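# Push cart through self-closing door into yellow bay

## Task

Move the utility cart through the self-closing door into the other room and leave it parked in the yellow taped bay, with all four of its wheels fully inside the tape lines and none touching the tape. The case of copy paper has to be in the cart's top tray, with no part of it overhanging the tray's edges. At the end the door must be closed. Either robot or both may be used. The task fails if any robot falls over or is left leaning.

## Robot and tools

Robots: r1 and r2 are identical Hello Robot Stretch 4 units, about 1.6 m tall. Each has an omni-wheel base whose rim lies within 0.23 m of its centre, a lift that rides up a mast, an arm that telescopes forward, a wrist with yaw, pitch and roll, and a two-finger gripper. A loose object may occasionally get a brief shove from outside.

Frames: the base frame sits on the floor under the base centre, with x forward, y left and z up, in metres. hand_pose is reported in this frame, as a point between the open fingertips, and the printed value can be somewhat wrong. The odometry frame is the base frame as it was when the scene began. Each robot reports only in its own frames, so where the robots are relative to each other can be judged only from images, lidar_m and wrist_depth_mm.

move: arguments r1, r2, cameras, blocking. blocking must always be false, otherwise the action is refused; the call returns in about 0.5 s while motion continues. r1 and r2 each take a separate object for that robot. Inside it:
- base: a relative offset from where the base last measured itself (or from where it is, if a move was still running). translate_m = metres forward (+) or back, -2 to 2; strafe_m = metres left (+) or right, -2 to 2; rotate_rad = radians counter-clockwise seen from above (+), -3.2 to 3.2. translate_m and strafe_m may be combined into one straight diagonal drive with no turning; rotate_rad goes alone.
- joints: absolute targets keyed by name. lift_m 0 to 1.2 m; arm_m 0 to 0.55 m extension; wrist_yaw_rad -1.134 to 4.276 (0 points forward, + turns left, 3.14 is folded back, over 3.4 may hit the arm); wrist_pitch_rad -1.117 to 4.259 (0 level, 1.57 pointing down); wrist_roll_rad -1.117 to 4.259 (0 = fingers level, + is clockwise viewed from behind the gripper); gripper_m -0.038 to 0.141 m fingertip gap (reading may be off by up to 0.015; -0.02 or less presses the fingertips together). Targets outside a range are clipped and the result reports it. Done tolerance: 0.004 m for lift, arm and gripper, 0.02 rad for wrist joints.
- pace: "slow", "default", "fast" or "max". Base top speed 0.1/0.3/0.4/0.6 m/s and 1/2/3/4 rad/s; lift 0.15/0.3/0.4/0.5 m/s; arm 0.1/0.4/0.6/0.7 m/s; wrist always 1.82 rad/s. A lift above 0.2 m lowers base speed, to 0.3 m/s and 1 rad/s at 1.2 m.
- speeds: a top speed per joint key (not gripper_m), replacing pace for that joint.
- contact_limits: 0 (gentlest) to 1 for arm_m, lift_m, translate_m, strafe_m, rotate_rad, placed next to the same command; default 0.5. A base limit persists until another action names base. Even at 0 the arm needs a firm push (roughly 15 to 40 N) to stop; for a light touch use 0 and aim 1 to 3 mm beyond contact. When lifting a load keep the lift limit at 0.3 or higher for 2 kg, 0.15 or higher for 1 kg.
- end_of_arm: "enable_torque", sent on its own, revives wrist or gripper motors that have shut off.
All motions in one call start together. A new move overrides only the joints and base it names; everything else keeps going. No action may exceed 15 s; moves time out after 14 s. cameras: a list of names or ["all"]; [] for none. Empty move returns full state and all images.

wait: seconds 0 to 10; returns state, and ends early once any running move stops. wait(0) shows an "earlier move" line. stop: brakes every running motion on both robots and returns when all are still; braked motions report "stopped". Call again if a "stop:" line says wheels do not hold. zoom_image: camera plus region [x0, y0, x1, y1] in pixels from the top-left, at most 504 by 504, from that camera's latest image. finished_scene: scene = the current scene number; it cannot be undone, and later calls in the same reply act on the next scene.

Result lines: "move" lists robots given motion; "pictures" gives image order; "as last shown" marks an uncommanded robot whose statuses read "not commanded". base_status/joint_status: done, moving, off_target (resting short, maybe still pushing), contact_stop (held back, now slack), time_out (target dropped), limit_stop_at_own_body, limit_stop_at_tilt (lean over 6 degrees; lift, arm, wheels slack), torque_fault. on_its_own reports unrequested behaviour; its "held at" is the target. lidar_m: 12 distances in metres over 30-degree sectors, first straight ahead then counter-clockwise (4th left, 7th behind, 10th right); "-" means nothing seen or closer than 0.25 m; sees 0.15 m up to robot height, misses glass and thin legs. wrist_depth_mm: 7x7 grid, 100 to 2000 mm, "-" if unreadable. base_odometry counts wheel turns (slip included); if turned_by_wheels and turned_by_imu differ by over ~0.1 rad across a move, suspect a collision or slip. base_tilt in degrees (forward, right), about 3 degrees bias. motor_effort in percent with peak in brackets; servo_current in mA.

Order rules: if a move or wait is refused, or an uncommanded stop shows up, the remaining move, wait and finished_scene calls of that reply are skipped; invalid calls do not cause skipping.

Avoid: robots pressing one another (never drive a base further once touching the other robot, never grip the other's fingers). When both carry one load, travel can differ by about 3 cm per metre and may topple a robot. With more than 1 kg held and arm_m above 0.2, turning, driving or braking can tip the robot, worse at higher pace; steady pushes with a high gripper also risk tipping. Self-collision: gripper over the base with lift below ~0.2 (0.45 pointing down); tilting up while rolled; yaw plus pitch below about -1.1; a folded-back wrist with tilt or roll. Gripping: command a gap more than 0.015 below the object's width; open before rotating base or wrist when clamped on a thin rim. Also avoid slamming the door, hard hits on fixed or heavy items, and dropping anything.

Each tool is called as a command line: name --argument value for each argument, lists and objects as JSON in quotes; but a table of rows of numbers goes row by row, as --pt "numbers of a row", without its own name.

## Session

move --blocking false

Scene clock: 0.00 s.
r1.base_odometry: x=+0.000 y=+0.000 heading=+0.000
r1.turned_by_wheels: +0.000
r1.turned_by_imu: +0.000
r1.base_tilt: forward=-1.6 right=+1.3
r1.lidar_m: 1.92 2.25 3.81 1.93 0.97 0.84 0.83 0.93 0.77 0.76 0.93 1.59
r1.base_status: not commanded
r1.joint_positions: lift_m=+0.127 arm_m=+0.000 wrist_yaw_rad=+3.089 wrist_pitch_rad=+0.002 wrist_roll_rad=+0.000 gripper_m=+0.056
r1.joint_status: not commanded
r1.measured_speeds: all 0
r1.motor_effort: lift_m=+20 arm_m=-4 wheel_0=+0 wheel_1=+1 wheel_2=+1
r1.servo_current: wrist_yaw_rad=39 wrist_pitch_rad=46 wrist_roll_rad=65 gripper_m=39
r1.hand_pose: x=-0.1125 y=+0.1024 z=+0.3046 quat_wxyz=(+0.026, -0.001, +0.000, +1.000) (m; r1's base frame)
r1.wrist_depth_mm: 137 138 - - - - - / 113 139 - - - - - / 117 140 224 - - - - / 137 161 - - - - - / - - - - - - - / - - 191 - 187 - - / 842 759 750 788 788 732 768
r2.base_odometry: x=+0.000 y=+0.000 heading=+0.000
r2.turned_by_wheels: +0.000
r2.turned_by_imu: +0.000
r2.base_tilt: forward=-0.6 right=+0.1
r2.lidar_m: 2.02 1.45 1.40 1.49 2.01 2.22 2.34 3.17 1.60 3.62 2.59 2.46
r2.base_status: not commanded
r2.joint_positions: lift_m=+0.295 arm_m=+0.000 wrist_yaw_rad=+3.133 wrist_pitch_rad=+0.002 wrist_roll_rad=+0.000 gripper_m=+0.056
r2.joint_status: not commanded
r2.measured_speeds: all 0
r2.motor_effort: lift_m=+18 arm_m=-4 wheel_0=+0 wheel_1=-1 wheel_2=+0
r2.servo_current: wrist_yaw_rad=46 wrist_pitch_rad=39 wrist_roll_rad=46 gripper_m=59
r2.hand_pose: x=-0.1167 y=+0.0898 z=+0.4727 quat_wxyz=(+0.004, -0.001, +0.000, +1.000) (m; r2's base frame)
r2.wrist_depth_mm: - 140 - - - - - / - 126 150 - - - - / - 130 185 - - - - / 144 143 272 - - - - / 229 - - - - - - / 226 1576 196 1576 190 1618 1464 / 226 1060 1138 - - 1025 1060
pictures: r1_head_camera, r1_head_left_camera, r1_head_right_camera, r1_wrist_camera, r2_head_camera, r2_head_left_camera, r2_head_right_camera, r2_wrist_camera
Images, in order (width x height): r1_head_camera 420x560, r1_head_left_camera 420x672, r1_head_right_camera 420x672, r1_wrist_camera 616x392, r2_head_camera 420x560, r2_head_left_camera 420x672, r2_head_right_camera 420x672, r2_wrist_camera 616x392.

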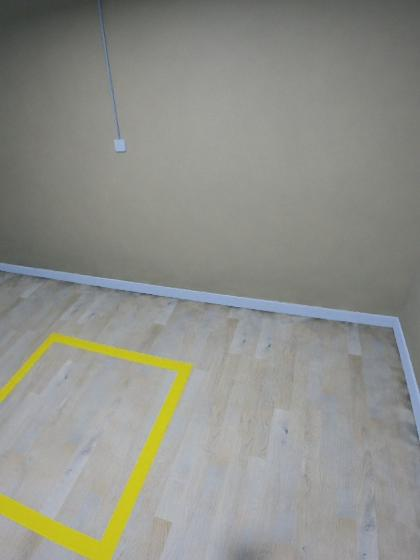

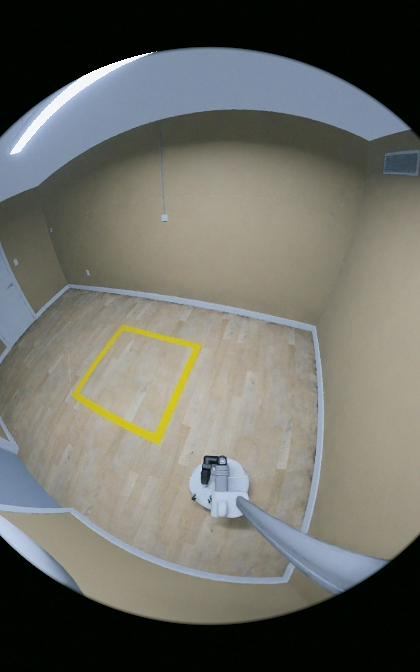

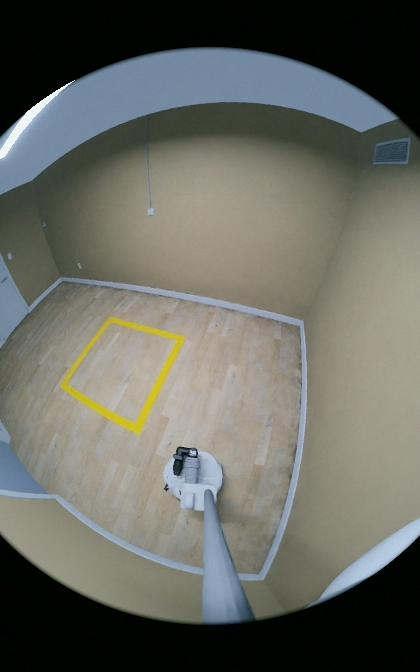

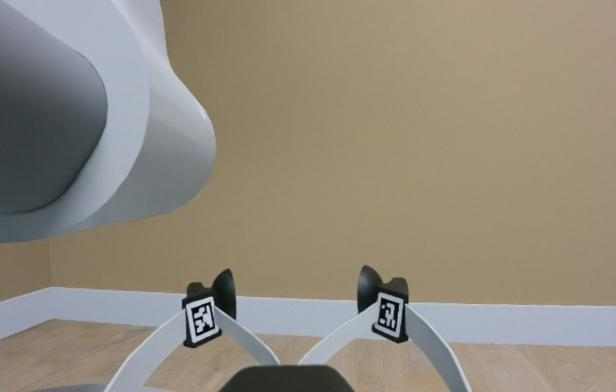

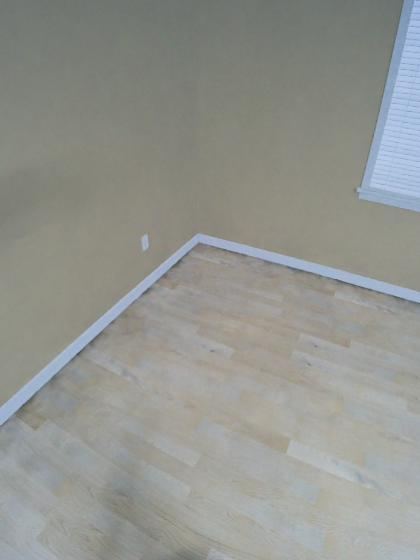

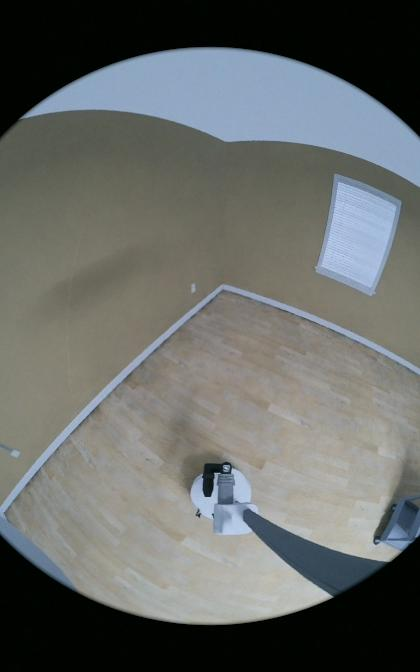

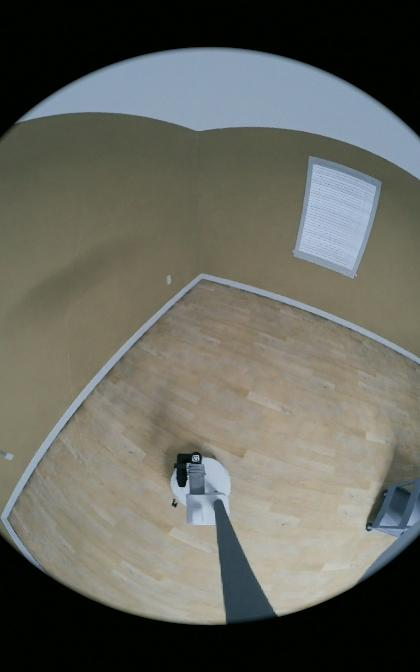

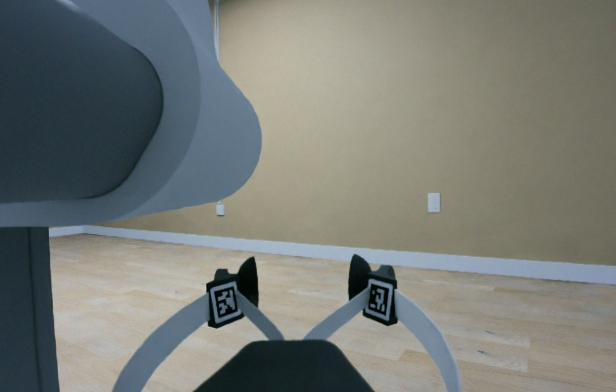

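move --blocking false --r1 '{"base":{"rotate_rad":1.0}}' --r2 '{"base":{"rotate_rad":-2.0}}'

wait --seconds 2 --cameras '["r1_head_camera","r1_head_left_camera","r1_head_right_camera","r2_head_camera","r2_head_left_camera","r2_head_right_camera"]'

Scene clock: 3.97 s.
move: r1 moving; r2 moving
r1.base_odometry: x=+0.000 y=+0.000 heading=+0.252
r1.turned_by_wheels: +0.252
r1.turned_by_imu: +0.252
r1.base_tilt: forward=-1.6 right=+1.2
r1.lidar_m: 1.98 2.71 3.66 1.25 0.89 0.80 0.87 0.80 0.77 0.82 1.11 1.92
r1.base_status: rotate_rad moving
r1.joint_positions: lift_m=+0.127 arm_m=+0.000 wrist_yaw_rad=+3.089 wrist_pitch_rad=+0.002 wrist_roll_rad=+0.000 gripper_m=+0.056
r1.joint_status: not commanded
r1.measured_speeds: translate_m=-0.001 strafe_m=-0.001 rotate_rad=+0.980 lift_m=+0.000 arm_m=+0.000 wrist_yaw_rad=+0.000 wrist_pitch_rad=+0.000 wrist_roll_rad=+0.000
r1.motor_effort: lift_m=+20(20) arm_m=-4(4) wheel_0=-8(9) wheel_1=-6(9) wheel_2=-7(7)
r1.servo_current: wrist_yaw_rad=59(59) wrist_pitch_rad=39(46) wrist_roll_rad=46(59) gripper_m=39(39)
r1.hand_pose: x=-0.1125 y=+0.1024 z=+0.3046 quat_wxyz=(+0.026, -0.001, +0.000, +1.000)
r1.wrist_depth_mm: 136 138 - - - - - / 113 139 - - - - - / 114 139 226 - - - - / 137 162 - - - - - / - - - - - - - / - 1060 190 - 187 - - / 778 750 750 798 750 699 732
r2.base_odometry: x=+0.000 y=+0.000 heading=-0.252
r2.turned_by_wheels: -0.252
r2.turned_by_imu: -0.244
r2.base_tilt: forward=-0.7 right=+0.1
r2.lidar_m: 2.52 1.62 1.40 1.40 1.67 2.23 2.24 2.64 1.59 1.63 2.93 2.49
r2.base_status: rotate_rad moving
r2.joint_positions: lift_m=+0.295 arm_m=+0.000 wrist_yaw_rad=+3.133 wrist_pitch_rad=+0.002 wrist_roll_rad=+0.000 gripper_m=+0.056
r2.joint_status: not commanded
r2.measured_speeds: translate_m=+0.000 strafe_m=+0.000 rotate_rad=-0.974 lift_m=+0.000 arm_m=+0.000 wrist_yaw_rad=+0.000 wrist_pitch_rad=+0.000 wrist_roll_rad=+0.000
r2.motor_effort: lift_m=+18(18) arm_m=-4(4) wheel_0=+8(9) wheel_1=+8(10) wheel_2=+9(11)
r2.servo_current: wrist_yaw_rad=33(52) wrist_pitch_rad=39(46) wrist_roll_rad=52(52) gripper_m=39(59)
r2.hand_pose: x=-0.1167 y=+0.0898 z=+0.4727 quat_wxyz=(+0.004, -0.001, +0.000, +1.000)
r2.wrist_depth_mm: - 141 - - - - - / - 127 150 - - - - / - 130 184 - - - - / 144 143 272 - - - - / 229 - - - - - - / 227 1576 196 1576 190 1661 1464 / 226 1060 1138 - - 1060 1060
pictures: none

Scene clock: 5.17 s.
earlier move: r1 done; r2 moving
r1.base_odometry: x=+0.000 y=+0.000 heading=+1.000
r1.turned_by_wheels: +0.748
r1.turned_by_imu: +0.752
r1.base_tilt: forward=-1.6 right=+1.3
r1.lidar_m: 3.50 2.14 1.03 0.85 0.84 0.96 0.78 0.77 0.89 1.49 1.92 2.16
r1.base_status: done
r1.joint_positions: lift_m=+0.127 arm_m=+0.000 wrist_yaw_rad=+3.089 wrist_pitch_rad=+0.002 wrist_roll_rad=+0.000 gripper_m=+0.056
r1.joint_status: not commanded
r1.measured_speeds: all 0
r1.motor_effort: lift_m=+20(20) arm_m=-4(4) wheel_0=-3(10) wheel_1=-1(9) wheel_2=-1(8)
r1.servo_current: wrist_yaw_rad=59(59) wrist_pitch_rad=46(52) wrist_roll_rad=65(65) gripper_m=39(46)
r1.hand_pose: x=-0.1125 y=+0.1024 z=+0.3046 quat_wxyz=(+0.026, -0.001, +0.000, +1.000)
r1.wrist_depth_mm: 136 138 - - - - - / 113 139 - - - - - / 117 140 229 - - - - / 137 162 - - - - - / - - - - - - - / - - 191 - 187 - - / 741 163 750 798 798 778 759
r2.base_odometry: x=+0.000 y=+0.000 heading=-1.911
r2.turned_by_wheels: -1.660
r2.turned_by_imu: -1.615
r2.base_tilt: forward=-0.7 right=+0.1
r2.lidar_m: 1.62 3.06 2.49 2.50 1.71 1.42 1.39 1.60 2.25 2.23 2.52 1.86
r2.base_status: rotate_rad moving
r2.joint_positions: lift_m=+0.295 arm_m=+0.000 wrist_yaw_rad=+3.133 wrist_pitch_rad=+0.002 wrist_roll_rad=+0.000 gripper_m=+0.056
r2.joint_status: not commanded
r2.measured_speeds: translate_m=+0.001 strafe_m=+0.002 rotate_rad=-0.620 lift_m=+0.000 arm_m=+0.000 wrist_yaw_rad=+0.000 wrist_pitch_rad=+0.000 wrist_roll_rad=+0.000
r2.motor_effort: lift_m=+18(18) arm_m=-4(4) wheel_0=+6(11) wheel_1=+4(12) wheel_2=+5(11)
r2.servo_current: wrist_yaw_rad=39(59) wrist_pitch_rad=33(46) wrist_roll_rad=46(52) gripper_m=46(59)
r2.hand_pose: x=-0.1167 y=+0.0898 z=+0.4727 quat_wxyz=(+0.004, -0.001, +0.000, +1.000)
r2.wrist_depth_mm: - 140 - - - - - / - 127 142 - - - - / - 129 185 - - - - / 144 143 207 - - - - / 220 - - - - - - / 228 1464 192 171 190 - - / 227 1060 1160 - - 1025 1060
wait: 1.20 of 2 s (r1 has come to rest)
Images, in order (width x height): r1_head_camera 420x560, r1_head_left_camera 420x672, r1_head_right_camera 420x672, r2_head_camera 420x560, r2_head_left_camera 420x672, r2_head_right_camera 420x672.

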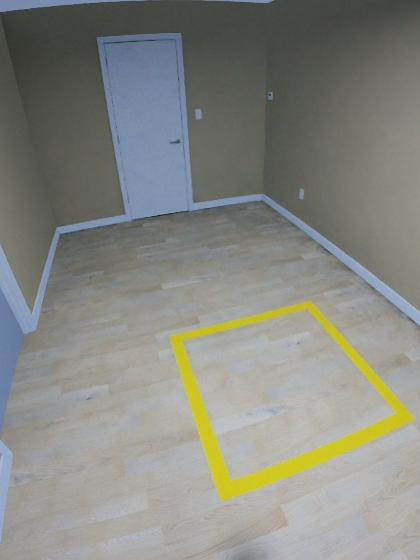

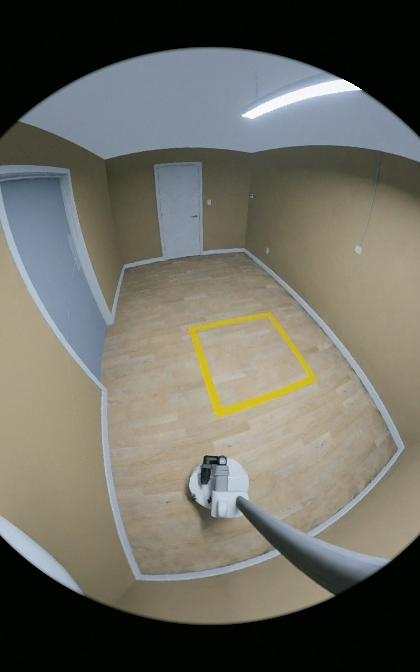

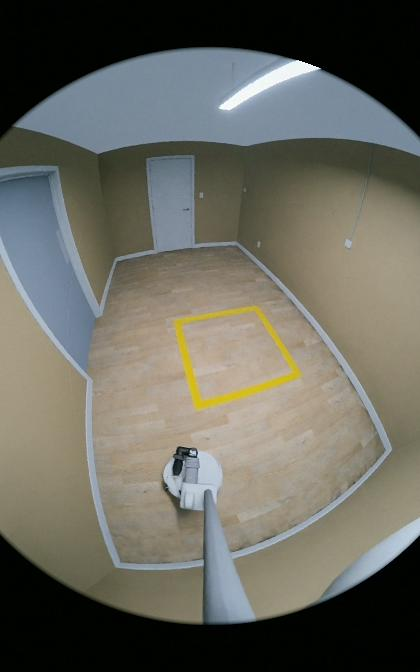

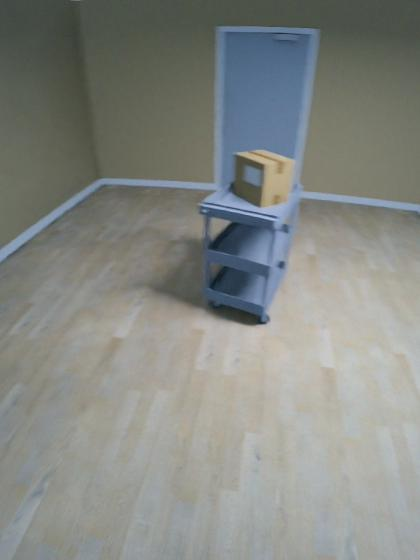

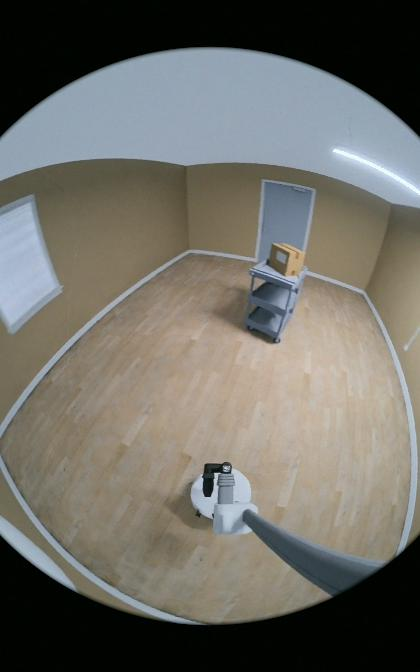

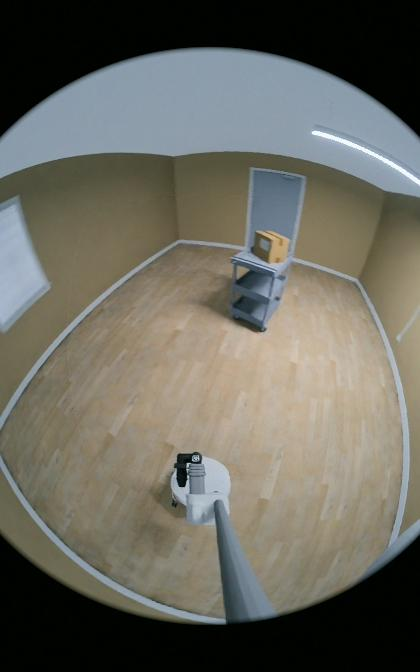

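zoom_image --camera "r2_head_camera" --region '[180, 10, 340, 340]'

zoom_image --camera "r1_head_left_camera" --region '[0, 130, 220, 430]'

wait --seconds 0 --cameras '["r2_head_camera"]'

zoom_image --camera "r2_head_camera" --region '[150, 10, 350, 340]'

Scaled by 1.527 from the camera's image (finer frame: 1200x1600).

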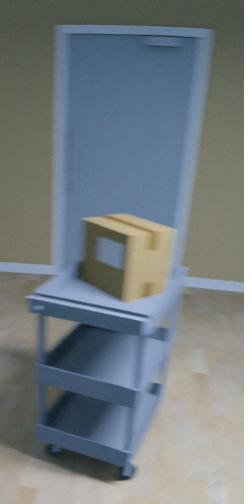

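Scaled by 1.680 from the camera's image (finer frame: 600x960).

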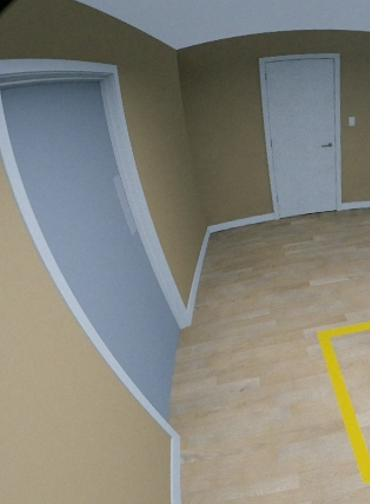

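Scene clock: 10.50 s.
earlier move: r2 done
r1.base_odometry: x=+0.000 y=+0.000 heading=+1.000
r1.turned_by_wheels: +0.000
r1.turned_by_imu: +0.000
r1.base_tilt: forward=-1.6 right=+1.3
r1.lidar_m: 3.50 2.15 1.01 0.84 0.80 0.94 0.78 0.74 0.89 1.48 1.90 2.15
r1.base_status: done
r1.joint_positions: lift_m=+0.127 arm_m=+0.000 wrist_yaw_rad=+3.089 wrist_pitch_rad=+0.002 wrist_roll_rad=+0.000 gripper_m=+0.056
r1.joint_status: not commanded
r1.measured_speeds: all 0
r1.motor_effort: lift_m=+20(20) arm_m=-4(4) wheel_0=-4(10) wheel_1=-1(9) wheel_2=-1(8)
r1.servo_current: wrist_yaw_rad=52(65) wrist_pitch_rad=46(52) wrist_roll_rad=65(65) gripper_m=46(46)
r1.hand_pose: x=-0.1125 y=+0.1024 z=+0.3046 quat_wxyz=(+0.026, -0.001, +0.000, +1.000)
r1.wrist_depth_mm: 137 138 - - - - - / 113 139 - - - - - / 117 140 229 - - - - / 137 161 - - - - - / - - - - - - - / - - 190 - 188 - - / 750 163 750 798 798 778 768
r2.base_odometry: x=+0.000 y=+0.000 heading=-1.999
r2.turned_by_wheels: -0.088
r2.turned_by_imu: -0.085
r2.base_tilt: forward=-0.7 right=+0.1
r2.lidar_m: 1.63 3.26 2.53 2.48 1.83 1.42 1.41 1.51 2.24 2.22 2.41 3.60
r2.base_status: done
r2.joint_positions: lift_m=+0.295 arm_m=+0.000 wrist_yaw_rad=+3.133 wrist_pitch_rad=+0.002 wrist_roll_rad=+0.000 gripper_m=+0.056
r2.joint_status: not commanded
r2.measured_speeds: all 0
r2.motor_effort: lift_m=+18(18) arm_m=-4(4) wheel_0=+2(11) wheel_1=+4(12) wheel_2=+3(11)
r2.servo_current: wrist_yaw_rad=39(59) wrist_pitch_rad=46(46) wrist_roll_rad=46(52) gripper_m=52(59)
r2.hand_pose: x=-0.1167 y=+0.0898 z=+0.4727 quat_wxyz=(+0.004, -0.001, +0.000, +1.000)
r2.wrist_depth_mm: - 141 - - - - - / - 126 142 - - - - / - 130 185 - - - - / 144 143 207 - - - - / 220 - - - - - - / 220 1430 192 171 190 - 1336 / 225 1078 1138 - - 1025 1060
Images, in order (width x height): r2_head_camera 420x560.

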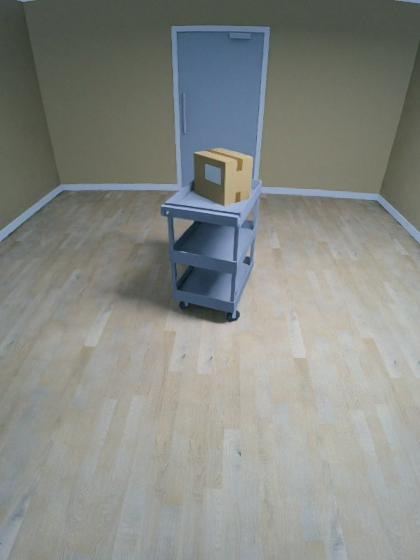

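Scaled by 1.527 from the camera's image (finer frame: 1200x1600).

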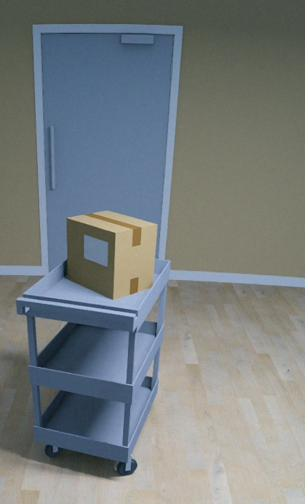

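move --blocking false --r1 '{"base":{"rotate_rad":0.35},"joints":{"lift_m":0.85,"wrist_yaw_rad":0},"pace":"fast"}' --r2 '{"base":{"translate_m":0.35},"joints":{"lift_m":0.95,"wrist_yaw_rad":0,"gripper_m":0.12},"pace":"fast"}'

wait --seconds 1

wait --seconds 1.5 --cameras '["r1_head_camera","r1_head_left_camera","r2_head_camera","r2_wrist_camera"]'

Scene clock: 59.83 s.
move: r1 moving; r2 moving
r1.base_odometry: x=+0.000 y=+0.000 heading=+1.301
r1.turned_by_wheels: +0.302
r1.turned_by_imu: +0.303
r1.base_tilt: forward=-1.6 right=+1.2
r1.lidar_m: 3.75 1.27 0.89 0.84 0.88 0.84 0.78 0.81 1.09 1.92 1.99 2.67
r1.base_status: rotate_rad moving
r1.joint_positions: lift_m=+0.190 arm_m=+0.000 wrist_yaw_rad=+2.450 wrist_pitch_rad=+0.002 wrist_roll_rad=+0.000 gripper_m=+0.056
r1.joint_status: lift_m moving; wrist_yaw_rad moving
r1.measured_speeds: translate_m=-0.001 strafe_m=+0.000 rotate_rad=+0.593 lift_m=+0.243 arm_m=+0.000 wrist_yaw_rad=-1.817 wrist_pitch_rad=+0.000 wrist_roll_rad=+0.000
r1.motor_effort: lift_m=+28(28) arm_m=-4(4) wheel_0=-5(9) wheel_1=-1(9) wheel_2=+0(9)
r1.servo_current: wrist_yaw_rad=85(111) wrist_pitch_rad=39(46) wrist_roll_rad=59(59) gripper_m=46(46)
r1.hand_pose: x=+0.0045 y=+0.2512 z=+0.3674 quat_wxyz=(+0.339, -0.001, +0.000, +0.941)
r1.wrist_depth_mm: - - - - - - - / - - - - - - - / - - - - - - - / - - - - - - - / - - - - - - - / - - 190 - 187 - - / - 152 854 904 842 - -
r2.base_odometry: x=-0.021 y=-0.046 heading=-1.999
r2.turned_by_wheels: +0.000
r2.turned_by_imu: +0.001
r2.base_tilt: forward=-0.7 right=+0.1
r2.lidar_m: 1.56 3.26 2.54 2.48 1.89 1.46 1.45 1.56 2.26 2.24 2.40 3.56
r2.base_status: translate_m moving
r2.joint_positions: lift_m=+0.358 arm_m=+0.000 wrist_yaw_rad=+2.523 wrist_pitch_rad=+0.002 wrist_roll_rad=+0.000 gripper_m=+0.075
r2.joint_status: lift_m moving; wrist_yaw_rad moving; gripper_m moving
r2.measured_speeds: translate_m=+0.195 strafe_m=+0.000 rotate_rad=+0.003 lift_m=+0.243 arm_m=+0.000 wrist_yaw_rad=-1.733 wrist_pitch_rad=+0.000 wrist_roll_rad=+0.000
r2.motor_effort: lift_m=+26(26) arm_m=-4(4) wheel_0=+7(12) wheel_1=+8(10) wheel_2=-15(15)
r2.servo_current: wrist_yaw_rad=111(163) wrist_pitch_rad=39(46) wrist_roll_rad=46(59) gripper_m=78(104)
r2.hand_pose: x=-0.0133 y=+0.2385 z=+0.5357 quat_wxyz=(+0.305, -0.001, +0.000, +0.953)
r2.wrist_depth_mm: - - - - - - - / - - - - - - - / - - - - - - - / - - - - - - - / - - - - - - - / - - 190 1537 188 1808 1618 / 1160 1182 1255 - 1229 1138 1160
pictures: none

Scene clock: 60.83 s.
earlier move: r1 moving; r2 moving
r1.base_odometry: x=+0.000 y=+0.000 heading=+1.350
r1.turned_by_wheels: +0.048
r1.turned_by_imu: +0.049
r1.base_tilt: forward=-1.6 right=+1.2
r1.lidar_m: 3.13 1.18 0.89 0.83 0.88 0.81 0.76 0.82 1.15 1.93 2.03 2.81
r1.base_status: done
r1.joint_positions: lift_m=+0.568 arm_m=+0.000 wrist_yaw_rad=+0.630 wrist_pitch_rad=+0.002 wrist_roll_rad=+0.000 gripper_m=+0.056
r1.joint_status: lift_m moving; wrist_yaw_rad moving
r1.measured_speeds: translate_m=+0.000 strafe_m=+0.000 rotate_rad=+0.000 lift_m=+0.400 arm_m=+0.000 wrist_yaw_rad=-1.819 wrist_pitch_rad=+0.000 wrist_roll_rad=+0.000
r1.motor_effort: lift_m=+29(30) arm_m=-4(4) wheel_0=+0(9) wheel_1=-1(9) wheel_2=+1(9)
r1.servo_current: wrist_yaw_rad=85(111) wrist_pitch_rad=46(46) wrist_roll_rad=39(65) gripper_m=46(52)
r1.hand_pose: x=+0.4555 y=+0.0992 z=+0.7455 quat_wxyz=(+0.951, +0.000, +0.001, +0.310)
r1.wrist_depth_mm: - - 1098 - - - - / - - 1078 - 1983 - - / - - 1160 - 1921 - - / - - 1118 - 1921 - - / - - 1098 - 1983 - - / - - 191 - 187 - - / - 140 178 137 1661 1576 1756
r2.base_odometry: x=-0.134 y=-0.294 heading=-1.999
r2.turned_by_wheels: +0.000
r2.turned_by_imu: +0.000
r2.base_tilt: forward=-0.7 right=+0.1
r2.lidar_m: 1.28 3.20 2.50 2.45 2.26 1.77 1.71 1.89 2.28 2.26 2.46 3.63
r2.base_status: translate_m moving
r2.joint_positions: lift_m=+0.736 arm_m=+0.000 wrist_yaw_rad=+0.785 wrist_pitch_rad=+0.002 wrist_roll_rad=+0.000 gripper_m=+0.120
r2.joint_status: lift_m moving; wrist_yaw_rad moving; gripper_m moving
r2.measured_speeds: translate_m=+0.154 strafe_m=-0.001 rotate_rad=-0.001 lift_m=+0.400 arm_m=+0.000 wrist_yaw_rad=-1.732 wrist_pitch_rad=+0.000 wrist_roll_rad=+0.000
r2.motor_effort: lift_m=+24(26) arm_m=-4(4) wheel_0=+2(13) wheel_1=+3(10) wheel_2=-3(16)
r2.servo_current: wrist_yaw_rad=150(163) wrist_pitch_rad=39(46) wrist_roll_rad=39(59) gripper_m=46(130)
r2.hand_pose: x=+0.4367 y=+0.1420 z=+0.9137 quat_wxyz=(+0.924, +0.000, +0.001, +0.383)
r2.wrist_depth_mm: - - - - - - - / - - - - - - - / - - - - - - - / - - - - - - - / - - - - - - - / - - 201 - 197 - - / 1921 1921 - - - 1863 1863
wait: 1.00 s; no rest
pictures: none

Scene clock: 62.07 s.
earlier move: r1 moving; r2 done
r1.base_odometry: x=+0.000 y=+0.000 heading=+1.350
r1.turned_by_wheels: +0.000
r1.turned_by_imu: +0.000
r1.base_tilt: forward=-1.6 right=+1.2
r1.lidar_m: 3.13 1.20 0.88 0.83 0.88 0.81 0.77 0.81 1.16 1.93 2.02 2.85
r1.base_status: done
r1.joint_positions: lift_m=+0.850 arm_m=+0.000 wrist_yaw_rad=+0.003 wrist_pitch_rad=+0.002 wrist_roll_rad=+0.000 gripper_m=+0.056
r1.joint_status: lift_m moving; wrist_yaw_rad moving
r1.measured_speeds: all 0
r1.motor_effort: lift_m=+27(30) arm_m=-4(4) wheel_0=-1(9) wheel_1=-1(9) wheel_2=+1(9)
r1.servo_current: wrist_yaw_rad=65(111) wrist_pitch_rad=39(52) wrist_roll_rad=46(65) gripper_m=39(52)
r1.hand_pose: x=+0.4595 y=-0.0866 z=+1.0271 quat_wxyz=(+1.000, +0.000, +0.001, +0.001)
r1.wrist_depth_mm: - - - - - - - / - - - - - - - / - - - - - - - / 1756 - - - - - - / - - - - - - - / - - 193 - 187 - - / - 1756 - 153 - - -
r2.base_odometry: x=-0.145 y=-0.318 heading=-1.999
r2.turned_by_wheels: +0.000
r2.turned_by_imu: +0.000
r2.base_tilt: forward=-0.6 right=+0.1
r2.lidar_m: 1.28 3.25 2.52 2.45 2.30 1.77 1.77 1.90 2.29 2.27 2.44 3.65
r2.base_status: done
r2.joint_positions: lift_m=+0.950 arm_m=+0.000 wrist_yaw_rad=+0.003 wrist_pitch_rad=+0.002 wrist_roll_rad=+0.000 gripper_m=+0.120
r2.joint_status: all done
r2.measured_speeds: all 0
r2.motor_effort: lift_m=+21(27) arm_m=-4(4) wheel_0=+2(13) wheel_1=+2(10) wheel_2=-3(16)
r2.servo_current: wrist_yaw_rad=52(163) wrist_pitch_rad=39(46) wrist_roll_rad=46(59) gripper_m=52(130)
r2.hand_pose: x=+0.4596 y=-0.0866 z=+1.1275 quat_wxyz=(+1.000, +0.000, +0.001, +0.001)
r2.wrist_depth_mm: - - - - - - - / - - - - - - - / - - - - - - - / - - - - - - - / - - - 1537 1366 - - / - - 197 1138 196 - - / - - - - - - -
wait: 1.23 of 1.5 s (r2 has come to rest)
Images, in order (width x height): r1_head_camera 420x560, r1_head_left_camera 420x672, r2_head_camera 420x560, r2_wrist_camera 616x392.

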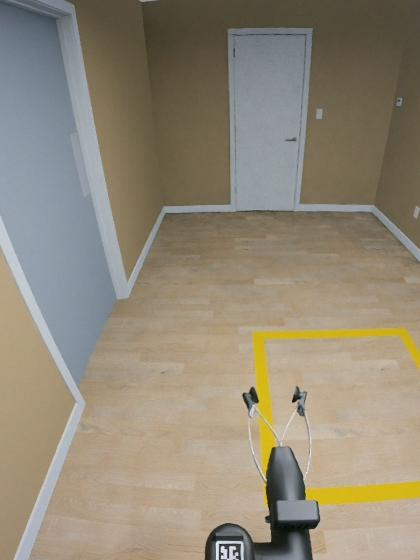

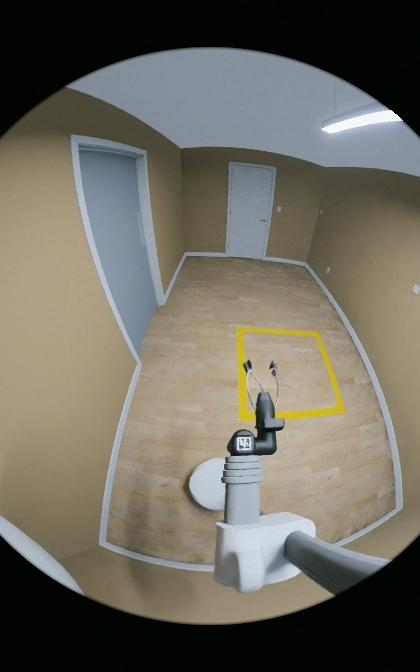

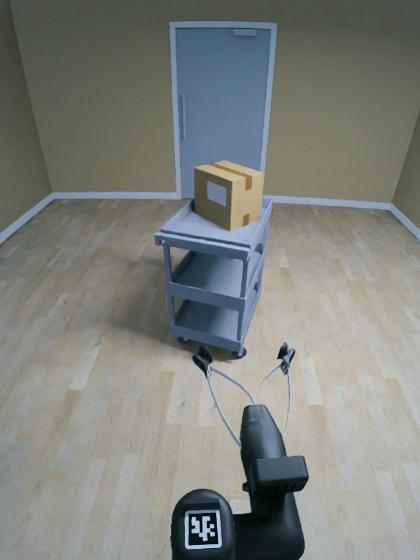

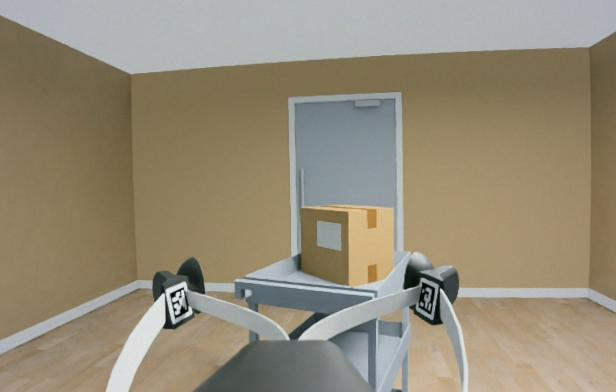

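move --blocking false --r1 '{"base":{"translate_m":1.13},"joints":{"lift_m":0.85,"gripper_m":0.0},"pace":"fast"}' --r2 '{"base":{"rotate_rad":-0.37},"joints":{"lift_m":0.8,"wrist_pitch_rad":0.4},"pace":"fast"}'

wait --seconds 0.6

move --blocking false --r2 '{"base":{"strafe_m":0.54},"pace":"fast"}'

wait --seconds 3

move --blocking false --r1 '{"base":{"rotate_rad":1.57}}'

wait --seconds 2

wait --seconds 0.5 --cameras '["r1_head_camera","r1_head_right_camera","r1_wrist_camera","r2_head_camera","r2_wrist_camera"]'

Scene clock: 87.87 s.
earlier move: r1 done
move: r1 moving; r2 moving
r1.base_odometry: x=+0.009 y=+0.041 heading=+1.350
r1.turned_by_wheels: +0.000
r1.turned_by_imu: +0.000
r1.base_tilt: forward=-1.6 right=+1.2
r1.lidar_m: 3.11 1.19 0.86 0.83 0.87 0.85 0.81 0.86 1.23 1.94 2.02 2.81
r1.base_status: translate_m moving
r1.joint_positions: lift_m=+0.850 arm_m=+0.000 wrist_yaw_rad=+0.003 wrist_pitch_rad=+0.002 wrist_roll_rad=+0.000 gripper_m=+0.037
r1.joint_status: gripper_m moving; the others done
r1.measured_speeds: translate_m=+0.164 strafe_m=+0.000 rotate_rad=-0.001 lift_m=+0.000 arm_m=+0.000 wrist_yaw_rad=+0.000 wrist_pitch_rad=+0.000 wrist_roll_rad=+0.000
r1.motor_effort: lift_m=+25(25) arm_m=-4(4) wheel_0=+7(7) wheel_1=+5(8) wheel_2=-11(11)
r1.servo_current: wrist_yaw_rad=59(72) wrist_pitch_rad=46(46) wrist_roll_rad=52(59) gripper_m=130(130)
r1.hand_pose: x=+0.4595 y=-0.0867 z=+1.0271 quat_wxyz=(+1.000, +0.000, +0.001, +0.001)
r1.wrist_depth_mm: - - - - - - - / - - - - - - - / - - - - - - - / 1661 - - - - - - / - - - - - - - / - - 196 - 187 - - / - 1756 - - - - -
r2.base_odometry: x=-0.145 y=-0.318 heading=-2.217
r2.turned_by_wheels: -0.217
r2.turned_by_imu: -0.211
r2.base_tilt: forward=-0.7 right=+0.1
r2.lidar_m: 1.26 1.38 2.67 2.44 2.53 1.92 1.74 1.78 2.29 2.27 2.30 2.93
r2.base_status: rotate_rad moving
r2.joint_positions: lift_m=+0.887 arm_m=+0.000 wrist_yaw_rad=+0.003 wrist_pitch_rad=+0.397 wrist_roll_rad=+0.000 gripper_m=+0.120
r2.joint_status: lift_m moving; wrist_pitch_rad moving
r2.measured_speeds: translate_m=+0.001 strafe_m=+0.000 rotate_rad=-0.782 lift_m=-0.243 arm_m=+0.000 wrist_yaw_rad=+0.000 wrist_pitch_rad=+0.081 wrist_roll_rad=+0.000
r2.motor_effort: lift_m=+10(21) arm_m=-4(4) wheel_0=+3(9) wheel_1=+8(9) wheel_2=+8(10)
r2.servo_current: wrist_yaw_rad=46(52) wrist_pitch_rad=39(98) wrist_roll_rad=46(59) gripper_m=52(52)
r2.hand_pose: x=+0.4371 y=-0.0866 z=+0.9538 quat_wxyz=(+0.980, +0.000, +0.197, +0.001)
r2.wrist_depth_mm: - - - - - - - / - - 1397 1537 - - - / - - - - - - - / - - - 1863 - - - / - - 1397 1756 1921 1921 1863 / 1618 1537 196 1499 199 1499 1499 / 1336 1308 1366 - 1336 1281 1281
pictures: none

Scene clock: 88.47 s.
earlier move: r1 moving; r2 moving
r1.base_odometry: x=+0.045 y=+0.200 heading=+1.350
r1.turned_by_wheels: +0.000
r1.turned_by_imu: +0.000
r1.base_tilt: forward=-1.6 right=+1.3
r1.lidar_m: 3.11 1.19 0.88 0.83 0.90 1.00 0.97 1.04 1.46 1.91 2.04 2.83
r1.base_status: translate_m moving
r1.joint_positions: lift_m=+0.850 arm_m=+0.000 wrist_yaw_rad=+0.003 wrist_pitch_rad=+0.002 wrist_roll_rad=+0.000 gripper_m=+0.001
r1.joint_status: gripper_m moving; the others done
r1.measured_speeds: translate_m=+0.367 strafe_m=-0.001 rotate_rad=-0.003 lift_m=+0.000 arm_m=+0.000 wrist_yaw_rad=+0.000 wrist_pitch_rad=+0.000 wrist_roll_rad=+0.000
r1.motor_effort: lift_m=+25(25) arm_m=-4(4) wheel_0=+8(9) wheel_1=+5(8) wheel_2=-11(12)
r1.servo_current: wrist_yaw_rad=39(72) wrist_pitch_rad=46(52) wrist_roll_rad=59(59) gripper_m=52(130)
r1.hand_pose: x=+0.4595 y=-0.0867 z=+1.0271 quat_wxyz=(+1.000, +0.000, +0.001, +0.001)
r1.wrist_depth_mm: 1618 - - - - - - / 1618 - - - - - - / 1661 - - - - - - / 1618 - - - - - - / 1661 - - - - - - / 1618 - - 203 - - - / - 1708 188 164 156 - -
r2.base_odometry: x=-0.145 y=-0.318 heading=-2.368
r2.turned_by_wheels: -0.152
r2.turned_by_imu: -0.148
r2.base_tilt: forward=-0.7 right=+0.1
r2.lidar_m: 1.26 1.30 2.90 2.45 2.46 2.06 1.74 1.77 2.03 2.25 2.25 2.65
r2.base_status: rotate_rad moving
r2.joint_positions: lift_m=+0.800 arm_m=+0.000 wrist_yaw_rad=+0.003 wrist_pitch_rad=+0.399 wrist_roll_rad=+0.000 gripper_m=+0.120
r2.joint_status: lift_m moving; wrist_pitch_rad moving
r2.measured_speeds: translate_m=+0.000 strafe_m=+0.000 rotate_rad=+0.000 lift_m=-0.006 arm_m=+0.000 wrist_yaw_rad=+0.000 wrist_pitch_rad=+0.000 wrist_roll_rad=+0.000
r2.motor_effort: lift_m=+15(21) arm_m=-4(4) wheel_0=-1(9) wheel_1=+2(9) wheel_2=+4(10)
r2.servo_current: wrist_yaw_rad=39(59) wrist_pitch_rad=46(98) wrist_roll_rad=39(59) gripper_m=46(59)
r2.hand_pose: x=+0.4369 y=-0.0867 z=+0.8665 quat_wxyz=(+0.980, +0.000, +0.198, +0.001)
r2.wrist_depth_mm: - 1281 - - - - - / - 1336 1366 - - - - / - - - - - - - / - - 1863 - - - - / 1808 1808 1618 1756 1756 1808 1756 / 1430 1336 198 1430 200 1397 1366 / 1205 1205 1229 - 1205 1160 1160
wait: 0.60 s; no rest
pictures: none

Scene clock: 88.97 s.
earlier move: r1 moving; r2 done
move: r2 moving
r1.base_odometry: x=+0.089 y=+0.394 heading=+1.350
r1.turned_by_wheels: +0.000
r1.turned_by_imu: +0.000
r1.base_tilt: forward=-1.6 right=+1.2
r1.lidar_m: 3.08 1.29 0.88 0.81 0.88 1.21 1.17 1.25 1.75 1.90 2.02 2.81
r1.base_status: translate_m moving
r1.joint_positions: lift_m=+0.850 arm_m=+0.000 wrist_yaw_rad=+0.003 wrist_pitch_rad=+0.002 wrist_roll_rad=+0.000 gripper_m=+0.001
r1.joint_status: all done
r1.measured_speeds: translate_m=+0.400 strafe_m=+0.001 rotate_rad=+0.005 lift_m=+0.000 arm_m=+0.000 wrist_yaw_rad=+0.000 wrist_pitch_rad=+0.000 wrist_roll_rad=+0.000
r1.motor_effort: lift_m=+25(25) arm_m=-3(4) wheel_0=+3(8) wheel_1=+5(8) wheel_2=-6(11)
r1.servo_current: wrist_yaw_rad=46(59) wrist_pitch_rad=33(46) wrist_roll_rad=59(59) gripper_m=46(52)
r1.hand_pose: x=+0.4595 y=-0.0867 z=+1.0271 quat_wxyz=(+1.000, +0.000, +0.001, +0.001)
r1.wrist_depth_mm: 1430 - - - - - - / 1430 - - - - - - / 1430 - - - - - - / 1464 - - - - - - / 1430 - - - - - - / 1464 - - 203 - - - / 1464 140 187 164 156 - -
r2.base_odometry: x=-0.110 y=-0.355 heading=-2.369
r2.turned_by_wheels: +0.000
r2.turned_by_imu: +0.000
r2.base_tilt: forward=-0.7 right=+0.1
r2.lidar_m: 1.26 1.29 2.83 2.42 2.43 2.05 1.78 1.75 2.05 2.29 2.32 2.70
r2.base_status: strafe_m moving
r2.joint_positions: lift_m=+0.800 arm_m=+0.000 wrist_yaw_rad=+0.003 wrist_pitch_rad=+0.399 wrist_roll_rad=+0.000 gripper_m=+0.120
r2.joint_status: all done
r2.measured_speeds: translate_m=+0.000 strafe_m=+0.196 rotate_rad=+0.000 lift_m=+0.000 arm_m=+0.000 wrist_yaw_rad=+0.000 wrist_pitch_rad=+0.000 wrist_roll_rad=+0.000
r2.motor_effort: lift_m=+15(15) arm_m=-4(4) wheel_0=-12(13) wheel_1=+14(14) wheel_2=+4(4)
r2.servo_current: wrist_yaw_rad=46(52) wrist_pitch_rad=39(39) wrist_roll_rad=46(52) gripper_m=46(52)
r2.hand_pose: x=+0.4369 y=-0.0867 z=+0.8665 quat_wxyz=(+0.980, +0.000, +0.198, +0.001)
r2.wrist_depth_mm: - 1308 1366 - - - - / - 1366 1255 - - - - / - - 1756 - - - - / - - 1336 - - - - / 1863 1808 1499 1808 1756 1708 1756 / 1499 1366 198 1430 199 1397 1366 / 1229 1205 1229 - 1229 1182 1160
pictures: none

Scene clock: 91.10 s.
earlier move: r1 moving; r2 done
r1.base_odometry: x=+0.245 y=+1.090 heading=+1.350
r1.turned_by_wheels: +0.000
r1.turned_by_imu: +0.001
r1.base_tilt: forward=-1.6 right=+1.3
r1.lidar_m: 2.79 1.26 0.91 0.80 0.86 1.21 1.88 2.00 2.03 1.97 2.05 2.85
r1.base_status: translate_m moving
r1.joint_positions: lift_m=+0.850 arm_m=+0.000 wrist_yaw_rad=+0.003 wrist_pitch_rad=+0.002 wrist_roll_rad=+0.000 gripper_m=+0.001
r1.joint_status: all done
r1.measured_speeds: translate_m=+0.097 strafe_m=-0.001 rotate_rad=+0.004 lift_m=+0.000 arm_m=+0.000 wrist_yaw_rad=+0.000 wrist_pitch_rad=+0.000 wrist_roll_rad=+0.000
r1.motor_effort: lift_m=+25(25) arm_m=-4(4) wheel_0=+0(8) wheel_1=+0(8) wheel_2=+1(11)
r1.servo_current: wrist_yaw_rad=39(72) wrist_pitch_rad=46(52) wrist_roll_rad=59(65) gripper_m=46(52)
r1.hand_pose: x=+0.4595 y=-0.0867 z=+1.0271 quat_wxyz=(+1.000, +0.000, +0.001, +0.001)
r1.wrist_depth_mm: - - - - - - - / - - - - - - - / - - - - - - - / - - - - - - - / - - - - - - - / - - - 203 - - - / - 140 187 164 145 - -
r2.base_odometry: x=+0.232 y=-0.705 heading=-2.369
r2.turned_by_wheels: +0.000
r2.turned_by_imu: +0.001
r2.base_tilt: forward=-0.7 right=+0.0
r2.lidar_m: 1.23 3.86 2.32 1.93 1.94 2.20 1.89 1.89 2.21 2.80 2.78 3.26
r2.base_status: done
r2.joint_positions: lift_m=+0.800 arm_m=+0.000 wrist_yaw_rad=+0.003 wrist_pitch_rad=+0.399 wrist_roll_rad=+0.000 gripper_m=+0.120
r2.joint_status: all done
r2.measured_speeds: all 0
r2.motor_effort: lift_m=+15(15) arm_m=-4(4) wheel_0=+0(15) wheel_1=+1(15) wheel_2=+3(4)
r2.servo_current: wrist_yaw_rad=39(59) wrist_pitch_rad=39(46) wrist_roll_rad=52(65) gripper_m=52(59)
r2.hand_pose: x=+0.4369 y=-0.0867 z=+0.8665 quat_wxyz=(+0.980, +0.000, +0.198, +0.001)
r2.wrist_depth_mm: - - - 1205 - - - / - - - 1255 - - - / - - - - - - - / - - - - - - - / 1808 1808 1863 - 1661 1756 1708 / 1430 1366 198 1430 195 1397 1366 / 1255 1205 1229 - 1205 1160 1160
wait: 2.13 of 3 s (r2 has come to rest)
pictures: none

Scene clock: 91.60 s.
earlier move: r1 done
move: r1 moving
r1.base_odometry: x=+0.248 y=+1.103 heading=+1.601
r1.turned_by_wheels: +0.252
r1.turned_by_imu: +0.252
r1.base_tilt: forward=-1.6 right=+1.3
r1.lidar_m: 1.66 1.05 0.89 0.81 0.98 1.74 1.91 2.25 1.96 1.98 2.30 2.80
r1.base_status: rotate_rad moving
r1.joint_positions: lift_m=+0.850 arm_m=+0.000 wrist_yaw_rad=+0.002 wrist_pitch_rad=+0.002 wrist_roll_rad=+0.000 gripper_m=+0.001
r1.joint_status: not commanded
r1.measured_speeds: translate_m=-0.001 strafe_m=+0.002 rotate_rad=+0.974 lift_m=+0.000 arm_m=+0.000 wrist_yaw_rad=+0.000 wrist_pitch_rad=+0.000 wrist_roll_rad=+0.000
r1.motor_effort: lift_m=+25(25) arm_m=-4(4) wheel_0=-8(10) wheel_1=-6(10) wheel_2=-6(7)
r1.servo_current: wrist_yaw_rad=52(59) wrist_pitch_rad=52(52) wrist_roll_rad=59(72) gripper_m=46(52)
r1.hand_pose: x=+0.4595 y=-0.0867 z=+1.0271 quat_wxyz=(+1.000, +0.000, +0.001, +0.001)
r1.wrist_depth_mm: - - - - - - - / - - - - - - - / - - - - - - - / - - - - - - - / 904 - - - - - - / 917 - 186 204 - - - / - 132 179 164 156 - -
r2: as last shown
r2.turned_by_imu: +0.000
r2.motor_effort: lift_m=+15(15) arm_m=-4(4) wheel_0=+0(1) wheel_1=+1(1) wheel_2=+3(3)
pictures: none

Scene clock: 93.17 s.
earlier move: r1 done
r1.base_odometry: x=+0.248 y=+1.103 heading=+2.919
r1.turned_by_wheels: +1.318
r1.turned_by_imu: +1.325
r1.base_tilt: forward=-1.6 right=+1.3
r1.lidar_m: 0.82 0.86 1.16 1.90 1.96 2.03 1.95 2.05 2.85 2.81 1.24 0.93
r1.base_status: done
r1.joint_positions: lift_m=+0.850 arm_m=+0.000 wrist_yaw_rad=+0.002 wrist_pitch_rad=+0.002 wrist_roll_rad=+0.000 gripper_m=+0.001
r1.joint_status: not commanded
r1.measured_speeds: all 0
r1.motor_effort: lift_m=+24(25) arm_m=-4(4) wheel_0=-3(10) wheel_1=-2(10) wheel_2=+0(8)
r1.servo_current: wrist_yaw_rad=59(59) wrist_pitch_rad=46(52) wrist_roll_rad=59(72) gripper_m=52(52)
r1.hand_pose: x=+0.4595 y=-0.0867 z=+1.0272 quat_wxyz=(+1.000, +0.000, +0.001, +0.001)
r1.wrist_depth_mm: - - 609 - - - - / - - 609 - - - - / - - 615 - - - - / - - 615 - - - - / - - 615 - - - - / - - 190 202 175 - - / - 132 166 145 135 - -
r2.base_odometry: x=+0.232 y=-0.705 heading=-2.369
r2.turned_by_wheels: +0.000
r2.turned_by_imu: +0.000
r2.base_tilt: forward=-0.7 right=+0.1
r2.lidar_m: 1.24 3.86 2.29 1.92 1.95 2.19 1.89 1.90 2.21 2.78 2.79 3.24
r2.base_status: not commanded
r2.joint_positions: lift_m=+0.800 arm_m=+0.000 wrist_yaw_rad=+0.003 wrist_pitch_rad=+0.399 wrist_roll_rad=+0.000 gripper_m=+0.120
r2.joint_status: not commanded
r2.measured_speeds: all 0
r2.motor_effort: lift_m=+15(15) arm_m=-4(4) wheel_0=+0(1) wheel_1=+1(1) wheel_2=+3(3)
r2.servo_current: wrist_yaw_rad=59(59) wrist_pitch_rad=46(46) wrist_roll_rad=46(65) gripper_m=59(59)
r2.hand_pose: x=+0.4369 y=-0.0867 z=+0.8665 quat_wxyz=(+0.980, +0.000, +0.198, +0.001)
r2.wrist_depth_mm: - - - 1182 - - - / - - - 1255 - - - / - - - - - - - / - - - - - - - / 1808 1808 1808 - 1661 1756 1708 / 1430 1397 198 1430 195 1397 1366 / 1229 1205 1229 - 1229 1160 1182
wait: 1.57 of 2 s (r1 has come to rest)
pictures: none

Scene clock: 93.67 s.
r1.base_odometry: x=+0.248 y=+1.103 heading=+2.919
r1.turned_by_wheels: +0.000
r1.turned_by_imu: +0.000
r1.base_tilt: forward=-1.6 right=+1.3
r1.lidar_m: 0.80 0.87 1.20 1.89 1.99 2.03 1.96 2.05 2.84 2.80 1.24 0.96
r1.base_status: done
r1.joint_positions: lift_m=+0.850 arm_m=+0.000 wrist_yaw_rad=+0.002 wrist_pitch_rad=+0.002 wrist_roll_rad=+0.000 gripper_m=+0.001
r1.joint_status: not commanded
r1.measured_speeds: all 0
r1.motor_effort: lift_m=+24(25) arm_m=-4(4) wheel_0=-3(10) wheel_1=-2(10) wheel_2=+0(8)
r1.servo_current: wrist_yaw_rad=52(59) wrist_pitch_rad=39(52) wrist_roll_rad=46(72) gripper_m=46(52)
r1.hand_pose: x=+0.4595 y=-0.0867 z=+1.0272 quat_wxyz=(+1.000, +0.000, +0.001, +0.001)
r1.wrist_depth_mm: - - 609 - - - - / - - 615 - - - - / - - 609 - - - - / - - 615 - - - - / - - 615 - - - - / - - 190 202 174 - - / - 132 166 145 135 - -
r2.base_odometry: x=+0.232 y=-0.705 heading=-2.369
r2.turned_by_wheels: +0.000
r2.turned_by_imu: +0.000
r2.base_tilt: forward=-0.6 right=+0.1
r2.lidar_m: 1.22 3.87 2.28 1.92 1.91 2.22 1.88 1.90 2.22 2.80 2.78 3.26
r2.base_status: not commanded
r2.joint_positions: lift_m=+0.800 arm_m=+0.000 wrist_yaw_rad=+0.003 wrist_pitch_rad=+0.399 wrist_roll_rad=+0.000 gripper_m=+0.120
r2.joint_status: not commanded
r2.measured_speeds: all 0
r2.motor_effort: lift_m=+15(15) arm_m=-4(4) wheel_0=+0(1) wheel_1=+1(1) wheel_2=+3(3)
r2.servo_current: wrist_yaw_rad=33(59) wrist_pitch_rad=39(46) wrist_roll_rad=39(65) gripper_m=46(59)
r2.hand_pose: x=+0.4369 y=-0.0867 z=+0.8665 quat_wxyz=(+0.980, +0.000, +0.198, +0.001)
r2.wrist_depth_mm: - - - 1205 - - - / - - - 1229 - - - / - - - - - - - / - - - - - - - / 1863 1808 1808 - 1661 1708 1708 / 1397 1336 198 1430 195 1397 1397 / 1229 1205 1255 - 1229 1182 1182
wait: 0.50 s; at rest by 0.27 s
Images, in order (width x height): r1_head_camera 420x560, r1_head_right_camera 420x672, r1_wrist_camera 616x392, r2_head_camera 420x560, r2_wrist_camera 616x392.

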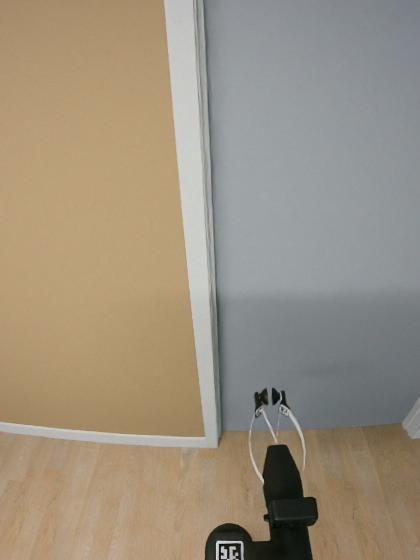

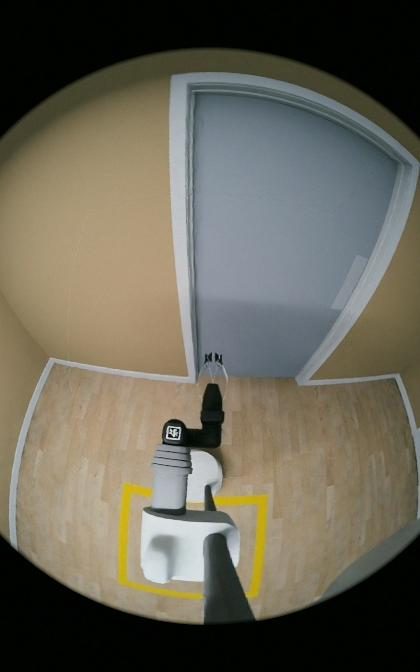

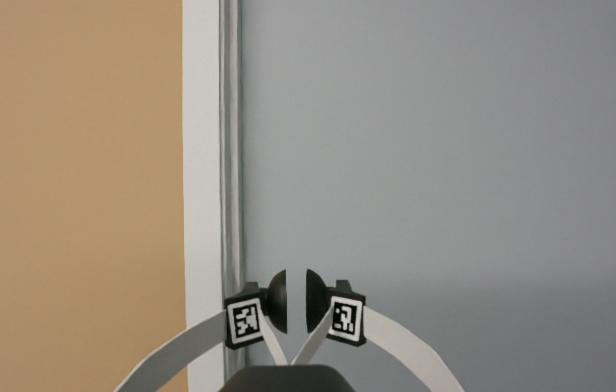

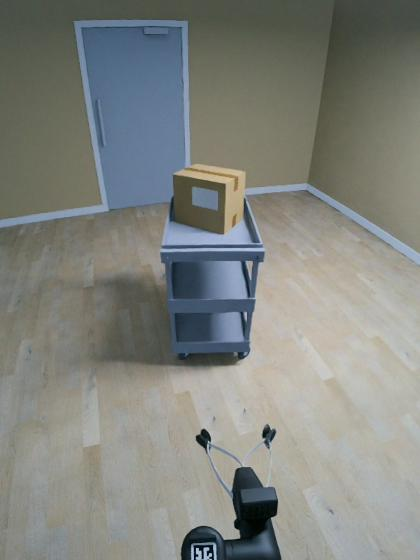

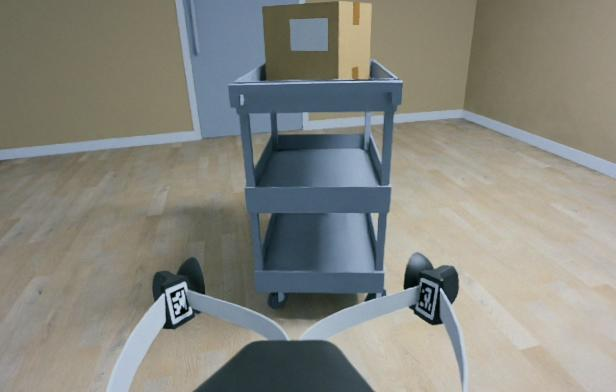

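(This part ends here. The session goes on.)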